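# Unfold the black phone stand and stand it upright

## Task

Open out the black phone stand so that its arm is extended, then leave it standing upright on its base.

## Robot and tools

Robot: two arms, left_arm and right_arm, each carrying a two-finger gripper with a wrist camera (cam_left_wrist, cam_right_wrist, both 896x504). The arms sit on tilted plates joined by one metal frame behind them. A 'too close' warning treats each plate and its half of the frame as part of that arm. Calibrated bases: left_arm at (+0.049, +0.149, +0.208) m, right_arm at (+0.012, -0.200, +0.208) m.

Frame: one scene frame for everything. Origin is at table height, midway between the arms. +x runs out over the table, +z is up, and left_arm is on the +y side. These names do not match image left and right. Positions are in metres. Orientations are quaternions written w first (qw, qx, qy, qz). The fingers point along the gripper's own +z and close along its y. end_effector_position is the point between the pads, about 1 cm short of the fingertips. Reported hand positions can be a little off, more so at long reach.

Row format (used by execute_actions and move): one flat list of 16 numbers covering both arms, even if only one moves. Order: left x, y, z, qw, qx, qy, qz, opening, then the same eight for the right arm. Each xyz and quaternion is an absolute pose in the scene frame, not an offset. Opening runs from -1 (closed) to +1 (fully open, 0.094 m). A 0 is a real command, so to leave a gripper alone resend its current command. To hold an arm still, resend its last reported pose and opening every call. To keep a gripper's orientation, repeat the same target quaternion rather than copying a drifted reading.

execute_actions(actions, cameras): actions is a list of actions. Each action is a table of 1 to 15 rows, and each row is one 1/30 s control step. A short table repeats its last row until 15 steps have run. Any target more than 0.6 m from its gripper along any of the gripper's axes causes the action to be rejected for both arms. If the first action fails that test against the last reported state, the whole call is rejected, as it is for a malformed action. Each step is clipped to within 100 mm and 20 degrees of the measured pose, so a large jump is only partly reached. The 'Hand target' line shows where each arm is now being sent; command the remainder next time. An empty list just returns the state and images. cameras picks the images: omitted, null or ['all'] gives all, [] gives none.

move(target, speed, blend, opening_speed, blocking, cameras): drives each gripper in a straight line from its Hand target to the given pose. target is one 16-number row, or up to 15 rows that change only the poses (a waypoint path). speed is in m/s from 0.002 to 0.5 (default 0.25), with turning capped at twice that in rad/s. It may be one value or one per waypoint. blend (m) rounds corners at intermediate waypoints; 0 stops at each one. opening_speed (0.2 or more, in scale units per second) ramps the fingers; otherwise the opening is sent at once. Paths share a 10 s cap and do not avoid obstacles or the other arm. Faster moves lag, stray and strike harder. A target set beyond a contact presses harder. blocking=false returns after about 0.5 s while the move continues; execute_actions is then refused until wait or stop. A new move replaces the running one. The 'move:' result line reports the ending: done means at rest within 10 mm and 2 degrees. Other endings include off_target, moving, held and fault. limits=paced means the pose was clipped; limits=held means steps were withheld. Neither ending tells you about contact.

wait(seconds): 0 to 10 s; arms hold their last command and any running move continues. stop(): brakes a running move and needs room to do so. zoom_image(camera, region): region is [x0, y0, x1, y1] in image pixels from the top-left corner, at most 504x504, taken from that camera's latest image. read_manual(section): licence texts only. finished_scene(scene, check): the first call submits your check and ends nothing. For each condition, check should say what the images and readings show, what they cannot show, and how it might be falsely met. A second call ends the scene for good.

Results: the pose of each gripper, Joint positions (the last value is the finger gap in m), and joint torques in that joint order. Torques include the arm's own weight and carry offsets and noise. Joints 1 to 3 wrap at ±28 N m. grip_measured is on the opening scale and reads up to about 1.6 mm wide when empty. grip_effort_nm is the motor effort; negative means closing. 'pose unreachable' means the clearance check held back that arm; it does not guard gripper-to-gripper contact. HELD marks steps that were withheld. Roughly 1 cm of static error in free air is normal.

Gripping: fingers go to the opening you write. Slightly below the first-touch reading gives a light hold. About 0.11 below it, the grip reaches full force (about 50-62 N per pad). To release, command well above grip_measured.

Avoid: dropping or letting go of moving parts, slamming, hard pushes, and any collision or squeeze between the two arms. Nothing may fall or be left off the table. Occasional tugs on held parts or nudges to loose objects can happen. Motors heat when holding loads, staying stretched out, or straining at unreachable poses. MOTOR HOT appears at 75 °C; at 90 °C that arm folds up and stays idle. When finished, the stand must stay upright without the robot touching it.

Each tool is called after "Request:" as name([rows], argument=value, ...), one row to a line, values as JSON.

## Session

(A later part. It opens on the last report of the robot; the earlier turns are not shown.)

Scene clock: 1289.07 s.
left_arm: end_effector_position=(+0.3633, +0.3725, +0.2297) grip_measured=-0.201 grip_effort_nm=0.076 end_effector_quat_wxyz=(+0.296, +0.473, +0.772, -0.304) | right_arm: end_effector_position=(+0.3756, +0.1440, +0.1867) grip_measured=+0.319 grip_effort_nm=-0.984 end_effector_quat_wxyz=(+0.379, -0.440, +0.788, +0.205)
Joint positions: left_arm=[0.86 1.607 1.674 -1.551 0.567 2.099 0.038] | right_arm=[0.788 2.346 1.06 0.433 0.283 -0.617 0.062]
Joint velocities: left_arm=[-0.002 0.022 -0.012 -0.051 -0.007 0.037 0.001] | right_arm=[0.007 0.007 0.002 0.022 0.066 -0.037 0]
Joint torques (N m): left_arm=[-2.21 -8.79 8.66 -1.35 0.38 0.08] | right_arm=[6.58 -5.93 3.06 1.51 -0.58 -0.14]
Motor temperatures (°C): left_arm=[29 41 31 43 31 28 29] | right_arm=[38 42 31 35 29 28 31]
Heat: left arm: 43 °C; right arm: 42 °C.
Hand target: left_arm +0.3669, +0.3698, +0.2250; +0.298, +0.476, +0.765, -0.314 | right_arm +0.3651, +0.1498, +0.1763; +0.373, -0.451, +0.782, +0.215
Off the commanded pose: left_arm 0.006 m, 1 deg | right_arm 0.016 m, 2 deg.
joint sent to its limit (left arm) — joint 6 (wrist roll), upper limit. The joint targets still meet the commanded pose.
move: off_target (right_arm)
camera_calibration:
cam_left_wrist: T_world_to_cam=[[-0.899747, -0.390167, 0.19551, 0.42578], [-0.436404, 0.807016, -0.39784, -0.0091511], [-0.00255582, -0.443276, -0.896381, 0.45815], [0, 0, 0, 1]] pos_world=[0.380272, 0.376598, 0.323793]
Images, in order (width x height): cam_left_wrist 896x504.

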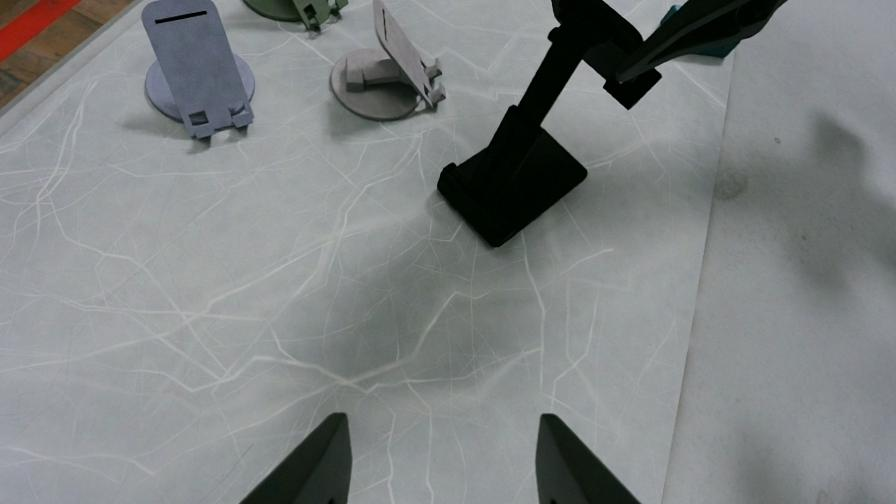

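Request:
move([
  [0.367,0.37,0.225,0.298,0.476,0.765,-0.314,-0.2,0.365,0.15,0.166,0.3714,-0.4495,0.7786,0.2144,0],
], speed=0.02, cameras=["cam_left_wrist"])

Request:
zoom_image(camera="cam_left_wrist", region=[400, 60, 650, 280])

Scene clock: 1292.07 s.
left_arm: end_effector_position=(+0.3633, +0.3725, +0.2297) grip_measured=-0.201 grip_effort_nm=0.076 end_effector_quat_wxyz=(+0.296, +0.473, +0.772, -0.304) | right_arm: end_effector_position=(+0.3773, +0.1449, +0.1805) grip_measured=+0.319 grip_effort_nm=-0.984 end_effector_quat_wxyz=(+0.383, -0.439, +0.786, +0.206)
Joint positions: left_arm=[0.86 1.607 1.674 -1.551 0.567 2.099 0.038] | right_arm=[0.775 2.366 1.058 0.466 0.271 -0.63 0.062]
Joint velocities: left_arm=[-0.007 0.002 0.007 -0.022 0.037 -0.037 -0.001] | right_arm=[0.007 0.002 -0.007 0.037 -0.022 0.037 0.001]
Joint torques (N m): left_arm=[-2.29 -8.87 8.81 -1.33 0.35 0.07] | right_arm=[6.43 -5.6 2.92 1.46 -0.61 -0.15]
Motor temperatures (°C): left_arm=[29 42 31 43 30 28 29] | right_arm=[38 42 31 35 29 28 31]
Heat: left arm: 43 °C; right arm: 42 °C.
Hand target: left_arm +0.3669, +0.3698, +0.2250; +0.298, +0.476, +0.765, -0.314 | right_arm +0.3650, +0.1497, +0.1666; +0.373, -0.451, +0.782, +0.215
Off the commanded pose: left_arm 0.006 m, 1 deg | right_arm 0.020 m, 2 deg.
joint sent to its limit (left arm) — joint 6 (wrist roll), upper limit. The joint targets still meet the commanded pose.
move: off_target (right_arm)
camera_calibration:
cam_left_wrist: T_world_to_cam=[[-0.899747, -0.390167, 0.19551, 0.42578], [-0.436404, 0.807016, -0.39784, -0.0091511], [-0.00255582, -0.443276, -0.896381, 0.45815], [0, 0, 0, 1]] pos_world=[0.380272, 0.376598, 0.323793]
Images, in order (width x height): cam_left_wrist 896x504.

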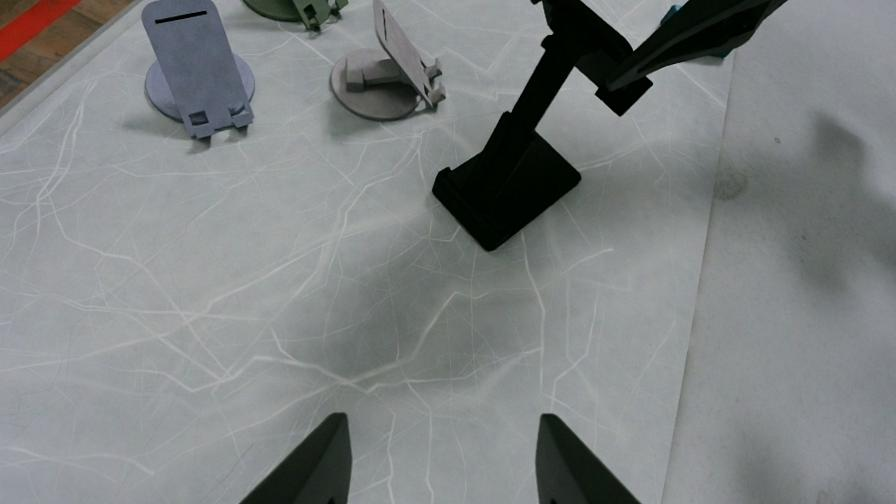

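Scaled by 2.016.

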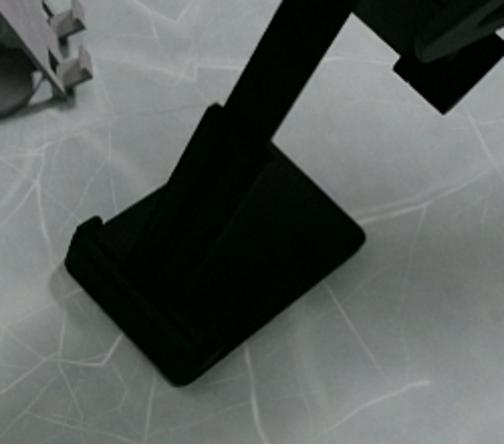

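Request:
move([
  [0.367,0.37,0.225,0.298,0.476,0.765,-0.314,-0.2,0.365,0.15,0.157,0.3714,-0.4495,0.7786,0.2144,0],
], speed=0.02, cameras=["cam_left_wrist"])

Request:
zoom_image(camera="cam_left_wrist", region=[400, 60, 650, 280])

Scene clock: 1298.37 s.
left_arm: end_effector_position=(+0.3633, +0.3725, +0.2297) grip_measured=-0.201 grip_effort_nm=0.071 end_effector_quat_wxyz=(+0.296, +0.473, +0.772, -0.304) | right_arm: end_effector_position=(+0.3801, +0.1474, +0.1796) grip_measured=+0.319 grip_effort_nm=-0.979 end_effector_quat_wxyz=(+0.392, -0.435, +0.783, +0.210)
Joint positions: left_arm=[0.86 1.607 1.674 -1.551 0.567 2.099 0.038] | right_arm=[0.768 2.38 1.058 0.503 0.255 -0.639 0.062]
Joint velocities: left_arm=[-0.002 -0.007 -0.017 -0.051 0.007 -0.051 0] | right_arm=[-0.007 0.002 0.017 0.037 -0.051 0.051 0]
Joint torques (N m): left_arm=[-2.24 -8.9 8.81 -1.33 0.34 0.03] | right_arm=[6.08 -5.08 2.61 1.33 -0.55 -0.18]
Motor temperatures (°C): left_arm=[29 42 31 43 30 28 29] | right_arm=[38 42 30 35 29 28 31]
Heat: left arm: 43 °C; right arm: 42 °C.
Hand target: left_arm +0.3669, +0.3698, +0.2250; +0.298, +0.476, +0.765, -0.314 | right_arm +0.3644, +0.1492, +0.1576; +0.372, -0.451, +0.782, +0.215
Off the commanded pose: left_arm 0.006 m, 1 deg | right_arm 0.027 m, 3 deg.
joint sent to its limit (left arm) — joint 6 (wrist roll), upper limit. The joint targets still meet the commanded pose.
move: off_target (right_arm)
camera_calibration:
cam_left_wrist: T_world_to_cam=[[-0.899747, -0.390167, 0.19551, 0.42578], [-0.436404, 0.807016, -0.39784, -0.0091511], [-0.00255582, -0.443276, -0.896381, 0.45815], [0, 0, 0, 1]] pos_world=[0.380272, 0.376598, 0.323793]
Images, in order (width x height): cam_left_wrist 896x504.

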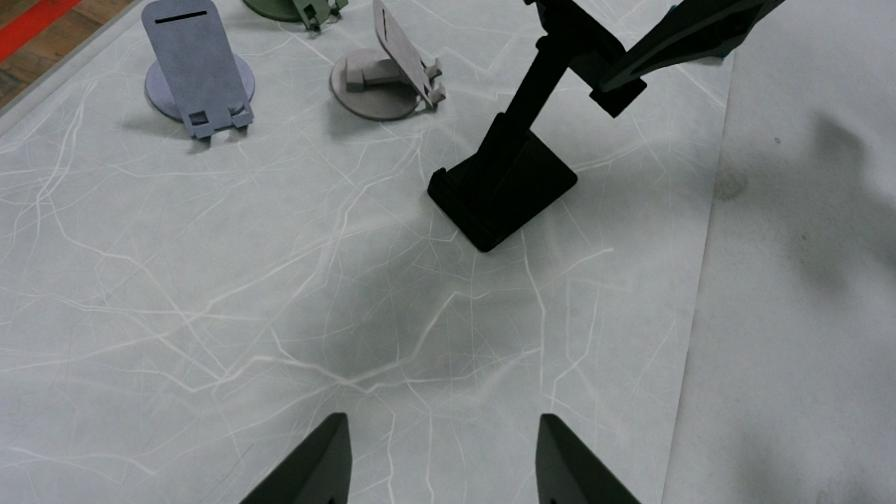

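Scaled by 2.016.

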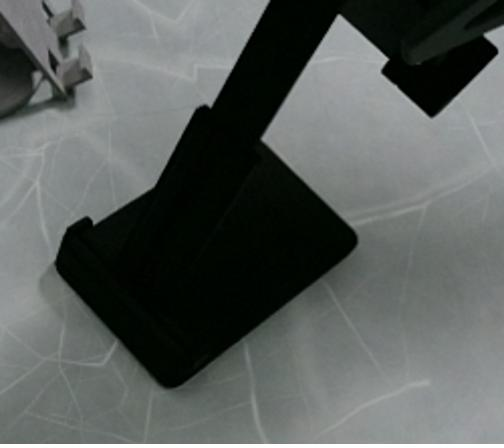

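Request:
move([
  [0.367,0.37,0.225,0.298,0.476,0.765,-0.314,-0.2,0.369,0.153,0.164,0.3864,-0.4475,0.775,0.2231,0],
], speed=0.02, cameras=["cam_left_wrist"])

Request:
zoom_image(camera="cam_left_wrist", region=[400, 60, 650, 280])

Scene clock: 1302.90 s.
left_arm: end_effector_position=(+0.3633, +0.3725, +0.2297) grip_measured=-0.201 grip_effort_nm=0.071 end_effector_quat_wxyz=(+0.296, +0.473, +0.772, -0.304) | right_arm: end_effector_position=(+0.3811, +0.1475, +0.1802) grip_measured=+0.319 grip_effort_nm=-0.984 end_effector_quat_wxyz=(+0.396, -0.434, +0.780, +0.213)
Joint positions: left_arm=[0.86 1.607 1.674 -1.551 0.567 2.099 0.038] | right_arm=[0.764 2.38 1.054 0.516 0.244 -0.645 0.062]
Joint velocities: left_arm=[0.002 0.007 -0.007 -0.007 -0.066 0.007 0.001] | right_arm=[-0.012 0.007 0.002 -0.066 -0.066 -0.051 0]
Joint torques (N m): left_arm=[-2.28 -8.77 8.73 -1.32 0.36 0.07] | right_arm=[6.46 -5.3 2.89 1.51 -0.71 -0.16]
Motor temperatures (°C): left_arm=[29 42 31 42 30 28 29] | right_arm=[38 42 30 35 29 28 31]
Heat: left arm: 42 °C; right arm: 42 °C.
Hand target: left_arm +0.3669, +0.3698, +0.2250; +0.298, +0.476, +0.765, -0.314 | right_arm +0.3687, +0.1524, +0.1646; +0.386, -0.447, +0.775, +0.223
Off the commanded pose: left_arm 0.006 m, 1 deg | right_arm 0.021 m, 2 deg.
joint sent to its limit (left arm) — joint 6 (wrist roll), upper limit. The joint targets still meet the commanded pose.
move: off_target (right_arm)
camera_calibration:
cam_left_wrist: T_world_to_cam=[[-0.899747, -0.390167, 0.19551, 0.42578], [-0.436404, 0.807016, -0.39784, -0.0091511], [-0.00255582, -0.443276, -0.896381, 0.45815], [0, 0, 0, 1]] pos_world=[0.380272, 0.376598, 0.323793]
Images, in order (width x height): cam_left_wrist 896x504.

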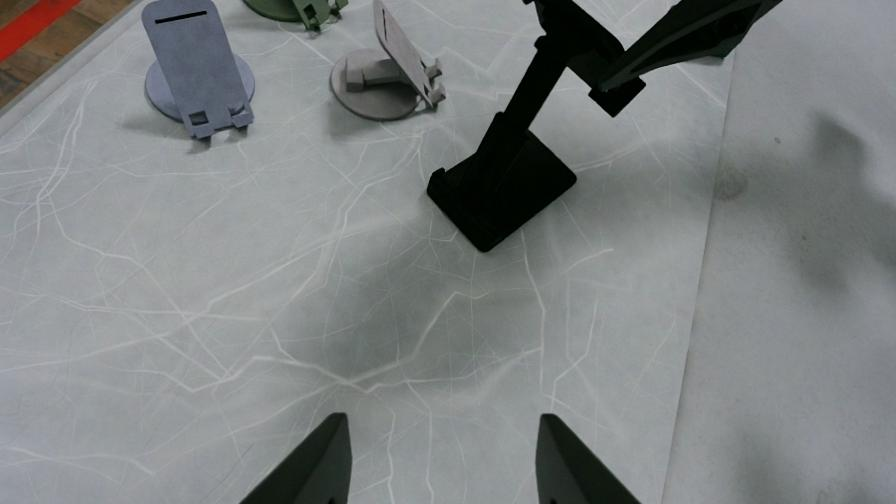

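Scaled by 2.016.

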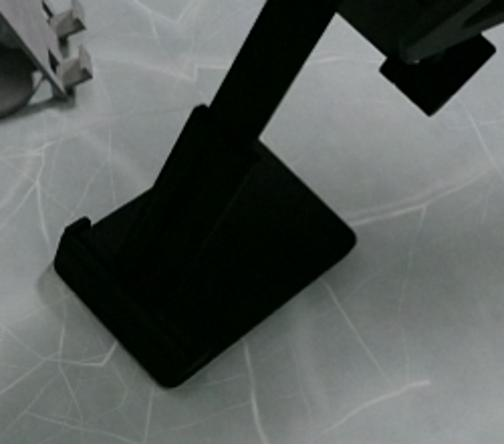

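Request:
move([
  [0.367,0.37,0.225,0.298,0.476,0.765,-0.314,-0.2,0.369,0.153,0.167,0.3864,-0.4475,0.775,0.2231,0.65],
], speed=0.02, opening_speed=0.3)

Scene clock: 1308.87 s.
left_arm: end_effector_position=(+0.3633, +0.3725, +0.2297) grip_measured=-0.201 grip_effort_nm=0.081 end_effector_quat_wxyz=(+0.296, +0.473, +0.772, -0.304) | right_arm: end_effector_position=(+0.3810, +0.1484, +0.1812) grip_measured=+0.648 grip_effort_nm=0.164 end_effector_quat_wxyz=(+0.398, -0.434, +0.779, +0.216)
Joint positions: left_arm=[0.86 1.607 1.674 -1.551 0.567 2.099 0.038] | right_arm=[0.764 2.38 1.054 0.519 0.237 -0.645 0.077]
Joint velocities: left_arm=[-0.012 -0.012 0.007 -0.007 0.007 -0.11 0] | right_arm=[0.007 -0.007 -0.012 0.066 -0.007 0.051 -0.001]
Joint torques (N m): left_arm=[-2.24 -8.85 8.81 -1.33 0.34 0.07] | right_arm=[6.84 -6.02 3.04 1.36 -0.55 -0.1]
Motor temperatures (°C): left_arm=[29 42 31 42 30 28 29] | right_arm=[38 42 30 35 29 28 31]
Heat: left arm: 42 °C; right arm: 42 °C.
Hand target: left_arm +0.3669, +0.3698, +0.2250; +0.298, +0.476, +0.765, -0.314 | right_arm +0.3688, +0.1527, +0.1675; +0.386, -0.447, +0.775, +0.223
Off the commanded pose: left_arm 0.006 m, 1 deg | right_arm 0.019 m, 2 deg.
joint sent to its limit (left arm) — joint 6 (wrist roll), upper limit. The joint targets still meet the commanded pose.
move: off_target (right_arm)
camera_calibration:
cam_left_wrist: T_world_to_cam=[[-0.899747, -0.390167, 0.19551, 0.42578], [-0.436404, 0.807016, -0.39784, -0.0091511], [-0.00255582, -0.443276, -0.896381, 0.45815], [0, 0, 0, 1]] pos_world=[0.380272, 0.376598, 0.323793]
cam_right_wrist: T_world_to_cam=[[0.8488, -0.528362, 0.0192897, -0.248765], [-0.451676, -0.743606, -0.49299, 0.409012], [0.274821, 0.409737, -0.869821, 0.0822385], [0, 0, 0, 1]] pos_world=[0.373292, 0.13901, 0.27797]

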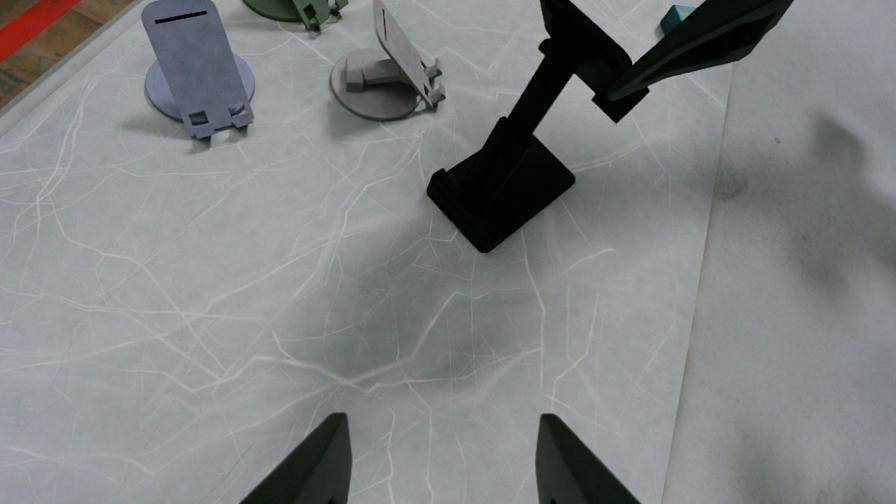

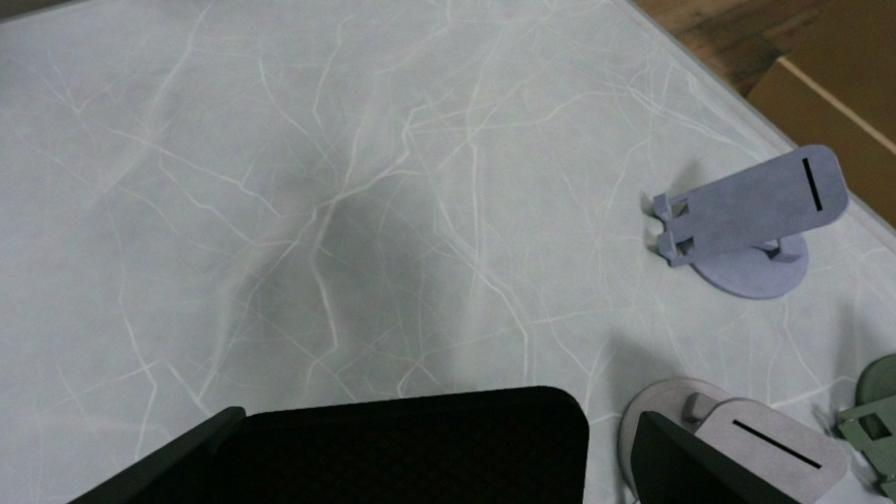

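Request:
move([
  [0.367,0.37,0.225,0.298,0.476,0.765,-0.314,-0.2,0.364,0.157,0.167,0.3864,-0.4475,0.775,0.2231,0.75],
], speed=0.02, opening_speed=0.3, cameras=["cam_right_wrist"])

Scene clock: 1312.47 s.
left_arm: end_effector_position=(+0.3633, +0.3725, +0.2297) grip_measured=-0.201 grip_effort_nm=0.076 end_effector_quat_wxyz=(+0.296, +0.473, +0.772, -0.304) | right_arm: end_effector_position=(+0.3806, +0.1496, +0.1798) grip_measured=+0.748 grip_effort_nm=0.173 end_effector_quat_wxyz=(+0.399, -0.433, +0.779, +0.216)
Joint positions: left_arm=[0.86 1.607 1.674 -1.551 0.567 2.099 0.038] | right_arm=[0.764 2.387 1.054 0.529 0.237 -0.645 0.082]
Joint velocities: left_arm=[-0.007 -0.027 -0.012 -0.066 -0.007 -0.051 0] | right_arm=[0.007 -0.007 -0.012 0.007 -0.007 -0.095 -0.001]
Joint torques (N m): left_arm=[-2.13 -8.9 8.79 -1.33 0.33 0.07] | right_arm=[7.84 -5.71 2.69 1.36 -0.47 -0.04]
Motor temperatures (°C): left_arm=[29 42 31 42 30 28 29] | right_arm=[38 42 30 35 29 28 31]
Heat: left arm: 42 °C; right arm: 42 °C.
Hand target: left_arm +0.3669, +0.3698, +0.2250; +0.298, +0.476, +0.765, -0.314 | right_arm +0.3639, +0.1566, +0.1674; +0.386, -0.447, +0.775, +0.223
Off the commanded pose: left_arm 0.006 m, 1 deg | right_arm 0.022 m, 2 deg.
joint sent to its limit (left arm) — joint 6 (wrist roll), upper limit. The joint targets still meet the commanded pose.
move: off_target (right_arm)
camera_calibration:
cam_right_wrist: T_world_to_cam=[[0.847794, -0.529958, 0.019763, -0.247266], [-0.452221, -0.741897, -0.495061, 0.40931], [0.277024, 0.410773, -0.868633, 0.0794489], [0, 0, 0, 1]] pos_world=[0.37272, 0.13999, 0.276532]
Images, in order (width x height): cam_right_wrist 896x504.

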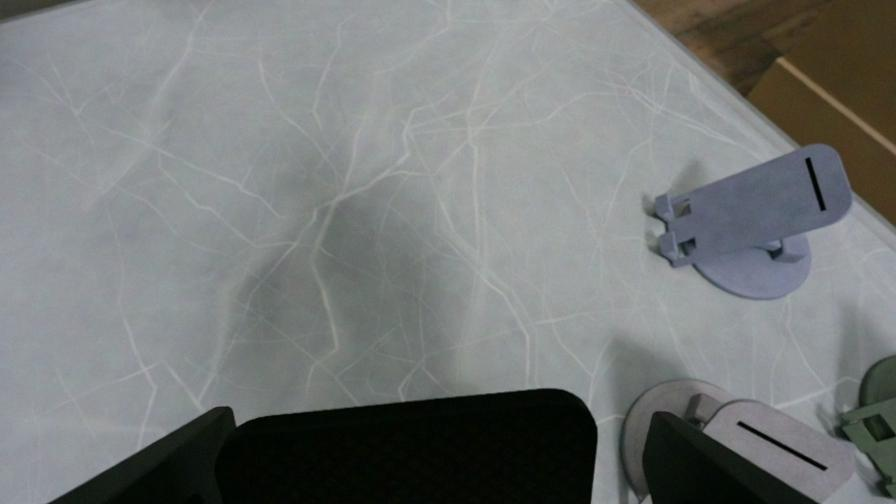

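Request:
move([
  [0.367,0.37,0.225,0.298,0.476,0.765,-0.314,-0.2,0.357,0.158,0.168,0.3864,-0.4475,0.775,0.2231,0.78],
], speed=0.02, opening_speed=0.3, cameras=["cam_right_wrist"])

Scene clock: 1315.53 s.
left_arm: end_effector_position=(+0.3633, +0.3725, +0.2297) grip_measured=-0.201 grip_effort_nm=0.076 end_effector_quat_wxyz=(+0.296, +0.473, +0.772, -0.304) | right_arm: end_effector_position=(+0.3771, +0.1482, +0.1776) grip_measured=+0.778 grip_effort_nm=0.168 end_effector_quat_wxyz=(+0.398, -0.433, +0.779, +0.216)
Joint positions: left_arm=[0.86 1.607 1.674 -1.551 0.567 2.099 0.038] | right_arm=[0.764 2.387 1.038 0.544 0.237 -0.643 0.084]
Joint velocities: left_arm=[-0.017 -0.007 0.007 0.007 -0.037 0.022 -0.001] | right_arm=[0.007 -0.012 -0.002 0.007 -0.051 0.066 0.001]
Joint torques (N m): left_arm=[-2.15 -8.91 8.79 -1.32 0.33 0.06] | right_arm=[9.37 -5.53 2.81 1.38 -0.39 0.1]
Motor temperatures (°C): left_arm=[29 42 31 42 30 28 29] | right_arm=[38 41 30 35 29 28 31]
Heat: left arm: 42 °C; right arm: 41 °C.
Hand target: left_arm +0.3669, +0.3698, +0.2250; +0.298, +0.476, +0.765, -0.314 | right_arm +0.3570, +0.1576, +0.1682; +0.386, -0.448, +0.775, +0.223
Off the commanded pose: left_arm 0.006 m, 1 deg | right_arm 0.024 m, 2 deg.
joint sent to its limit (left arm) — joint 6 (wrist roll), upper limit. The joint targets still meet the commanded pose.
move: off_target (right_arm)
camera_calibration:
cam_right_wrist: T_world_to_cam=[[0.847841, -0.529934, 0.0182938, -0.244677], [-0.453131, -0.742018, -0.494046, 0.405794], [0.275386, 0.410583, -0.869243, 0.079808], [0, 0, 0, 1]] pos_world=[0.369347, 0.138676, 0.274329]
Images, in order (width x height): cam_right_wrist 896x504.

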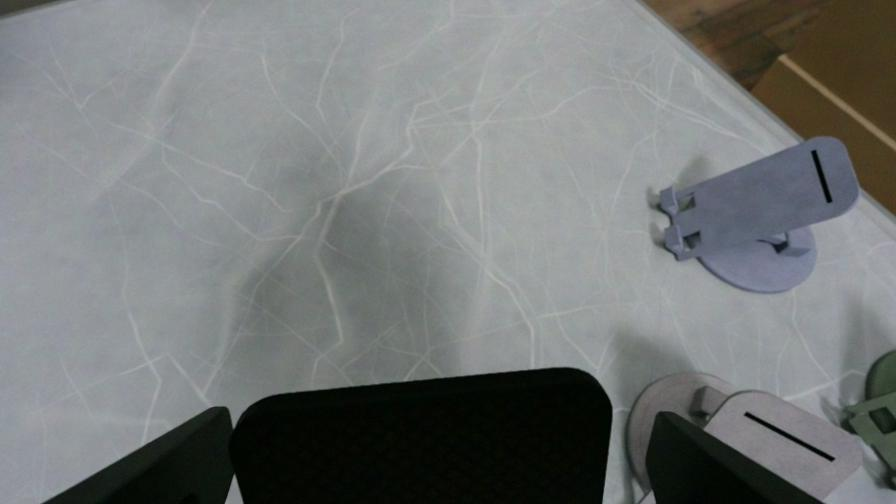

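Now clear on both sides; retreat.

Request:
move([
  [0.367,0.37,0.225,0.298,0.476,0.765,-0.314,-0.2,0.331,0.095,0.212,0.3864,-0.4475,0.775,0.2231,0.78],
], speed=0.06)

Scene clock: 1318.77 s.
left_arm: end_effector_position=(+0.3633, +0.3725, +0.2297) grip_measured=-0.201 grip_effort_nm=0.071 end_effector_quat_wxyz=(+0.296, +0.473, +0.772, -0.304) | right_arm: end_effector_position=(+0.3365, +0.0972, +0.2058) grip_measured=+0.778 grip_effort_nm=0.168 end_effector_quat_wxyz=(+0.390, -0.442, +0.777, +0.222)
Joint positions: left_arm=[0.86 1.607 1.674 -1.551 0.567 2.099 0.038] | right_arm=[0.797 2.129 0.772 0.522 0.248 -0.62 0.084]
Joint velocities: left_arm=[0.007 0.007 -0.012 -0.007 -0.037 -0.007 -0.002] | right_arm=[-0.002 -0.022 -0.002 -0.081 -0.081 0.037 0]
Joint torques (N m): left_arm=[-2.26 -8.84 8.7 -1.35 0.36 0.07] | right_arm=[7.53 -8.46 2.77 0.99 -0.26 0.11]
Motor temperatures (°C): left_arm=[29 43 31 42 30 28 29] | right_arm=[38 42 30 35 29 28 31]
Heat: left arm: 43 °C; right arm: 42 °C.
Hand target: left_arm +0.3669, +0.3698, +0.2250; +0.298, +0.476, +0.765, -0.314 | right_arm +0.3298, +0.0959, +0.2114; +0.386, -0.447, +0.775, +0.224
Off the commanded pose: left_arm 0.006 m, 1 deg | right_arm 0.009 m, 1 deg.
joint sent to its limit (left arm) — joint 6 (wrist roll), upper limit. The joint targets still meet the commanded pose.
move: done
camera_calibration:
cam_left_wrist: T_world_to_cam=[[-0.899747, -0.390167, 0.19551, 0.42578], [-0.436404, 0.807016, -0.39784, -0.0091511], [-0.00255582, -0.443276, -0.896381, 0.45815], [0, 0, 0, 1]] pos_world=[0.380272, 0.376598, 0.323793]
cam_right_wrist: T_world_to_cam=[[0.860186, -0.509878, 0.0102106, -0.242305], [-0.44198, -0.755328, -0.483873, 0.358893], [0.254429, 0.411708, -0.875079, 0.144569], [0, 0, 0, 1]] pos_world=[0.330268, 0.0880158, 0.302642]

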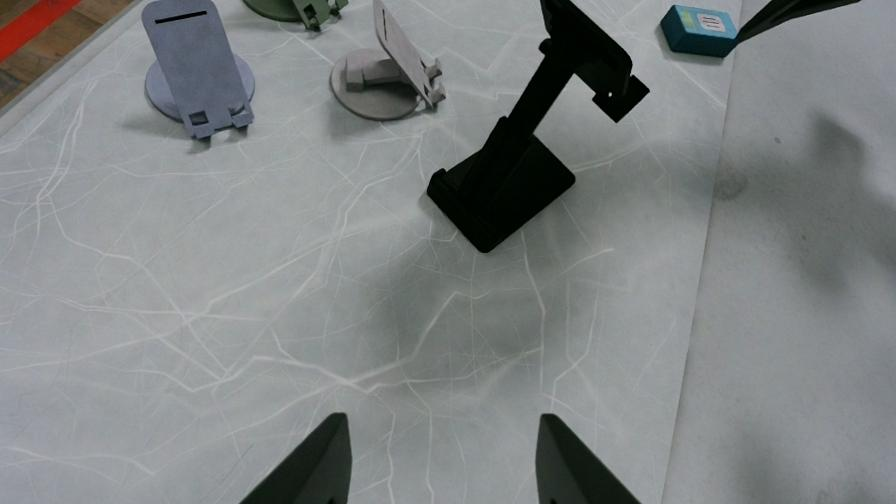

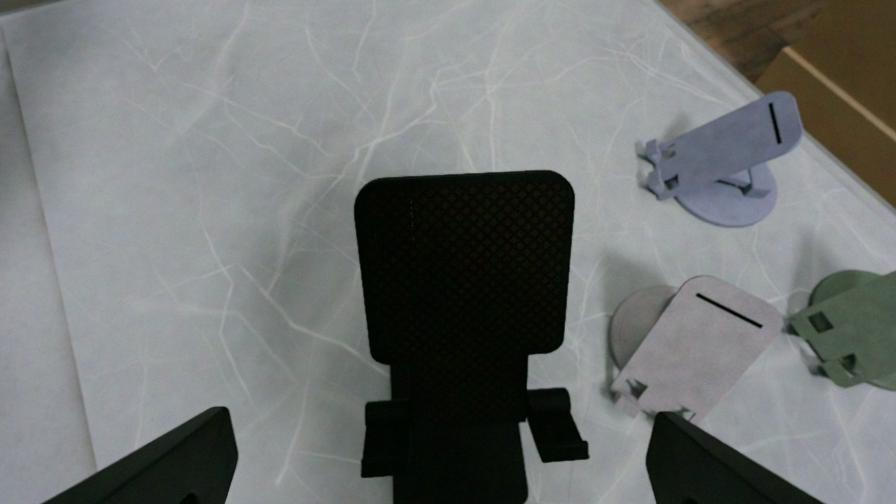

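Request:
move(target=[0.367,0.37,0.225,0.298,0.476,0.765,-0.314,-0.2,0.309,0.054,0.25,0.3864,-0.4475,0.775,0.2231,0.78], speed=0.08)

Scene clock: 1324.43 s.
left_arm: end_effector_position=(+0.3633, +0.3725, +0.2297) grip_measured=-0.201 grip_effort_nm=0.076 end_effector_quat_wxyz=(+0.296, +0.473, +0.772, -0.304) | right_arm: end_effector_position=(+0.3162, +0.0563, +0.2481) grip_measured=+0.778 grip_effort_nm=0.159 end_effector_quat_wxyz=(+0.392, -0.441, +0.776, +0.223)
Joint positions: left_arm=[0.86 1.607 1.674 -1.551 0.567 2.099 0.038] | right_arm=[0.853 1.85 0.642 0.366 0.283 -0.578 0.084]
Joint velocities: left_arm=[0.002 0.002 0.002 0.022 0.007 0.022 0.002] | right_arm=[0.027 0.012 -0.002 0.037 -0.066 0.037 0]
Joint torques (N m): left_arm=[-2.21 -8.88 8.7 -1.33 0.33 0.07] | right_arm=[6.43 -6.38 3.3 1.04 -0.24 0.07]
Motor temperatures (°C): left_arm=[29 43 31 42 30 28 28] | right_arm=[38 42 30 35 29 28 30]
Heat: left arm: 43 °C; right arm: 42 °C.
Hand target: left_arm +0.3669, +0.3698, +0.2250; +0.298, +0.476, +0.765, -0.314 | right_arm +0.3080, +0.0544, +0.2497; +0.386, -0.448, +0.775, +0.224
Off the commanded pose: left_arm 0.006 m, 1 deg | right_arm 0.008 m, 1 deg.
joint sent to its limit (left arm) — joint 6 (wrist roll), upper limit. The joint targets still meet the commanded pose.
move: done
camera_calibration:
cam_left_wrist: T_world_to_cam=[[-0.899747, -0.390167, 0.19551, 0.42578], [-0.436404, 0.807016, -0.39784, -0.0091511], [-0.00255582, -0.443276, -0.896381, 0.45815], [0, 0, 0, 1]] pos_world=[0.380272, 0.376598, 0.323793]
cam_right_wrist: T_world_to_cam=[[0.859743, -0.510616, 0.0106545, -0.246028], [-0.440949, -0.752644, -0.488969, 0.340265], [0.257694, 0.41569, -0.872236, 0.201628], [0, 0, 0, 1]] pos_world=[0.309602, 0.0466581, 0.344868]

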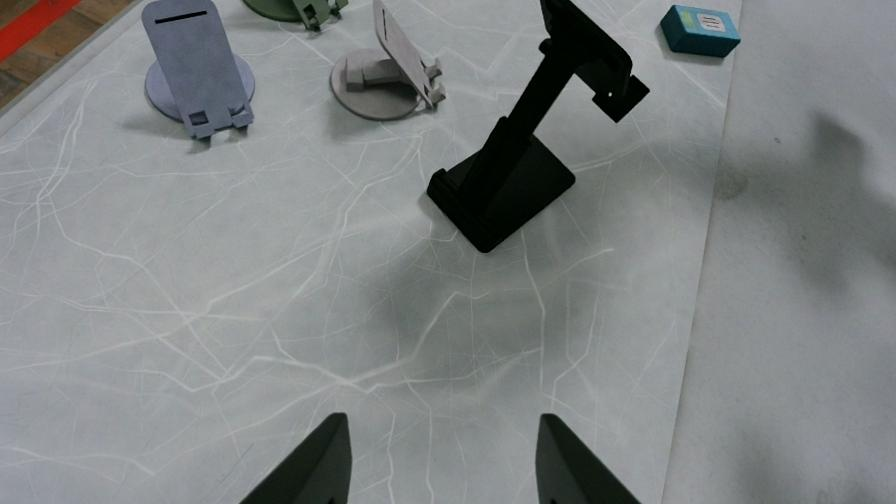

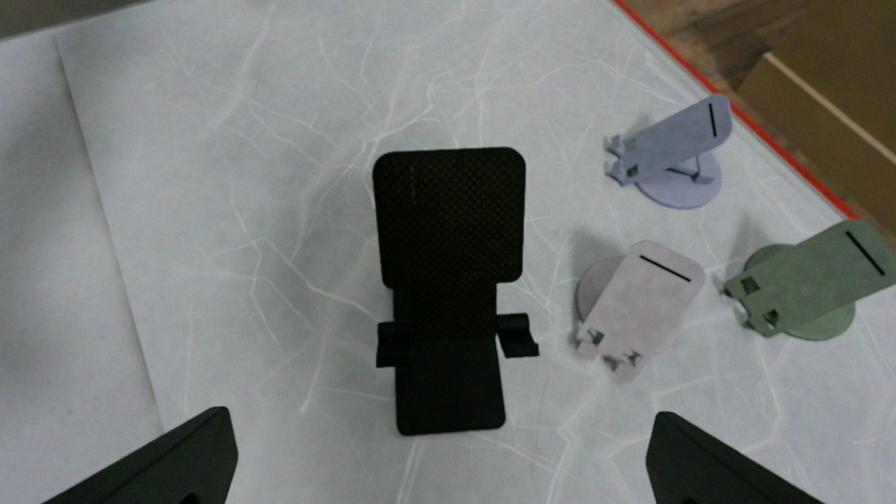

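Request:
finished_scene(scene=2, check="Unfolded: base hinge about 80-90 deg open, cradle opened and tilted about 40-47 deg, visible in both views. Arm pulled out: the thinner inner post shows above the sleeve; telescope measured 65-70 mm, at its stop. Standing on base: base plate flat on table in both views, corners computed at z about 0, nothing touching it. Could be missed if the base hinge or telescope needs a few degrees/mm more than reached; pictures cannot show exact angles.")

This call ended nothing. Check each condition that your pictures could not show: look closer or test it, and mend what is not met. Then call finished_scene again.

Request:
zoom_image(camera="cam_left_wrist", region=[400, 0, 680, 270])

Scaled by 1.800.

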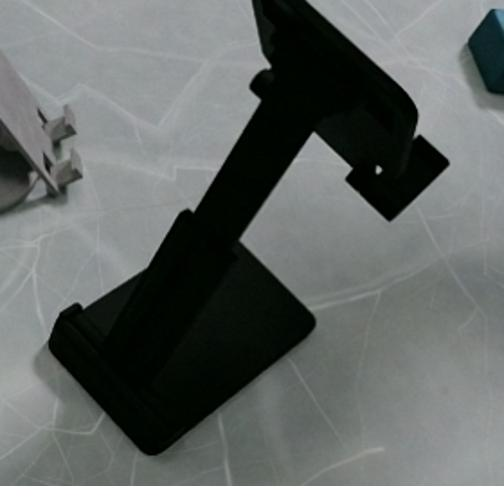

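Request:
finished_scene(scene=2, check="Zoomed view: base plate flat on table, arm upright and leaning over base, inner post fully out of sleeve, cradle unfolded with its lip; nothing touches it and it has not moved since release. Exact hinge angle and extension cannot be read from the picture to the mm; earlier measurements gave 65-70 mm extension at stop and 80-90 deg base hinge.")

The scene is finished: the task was done.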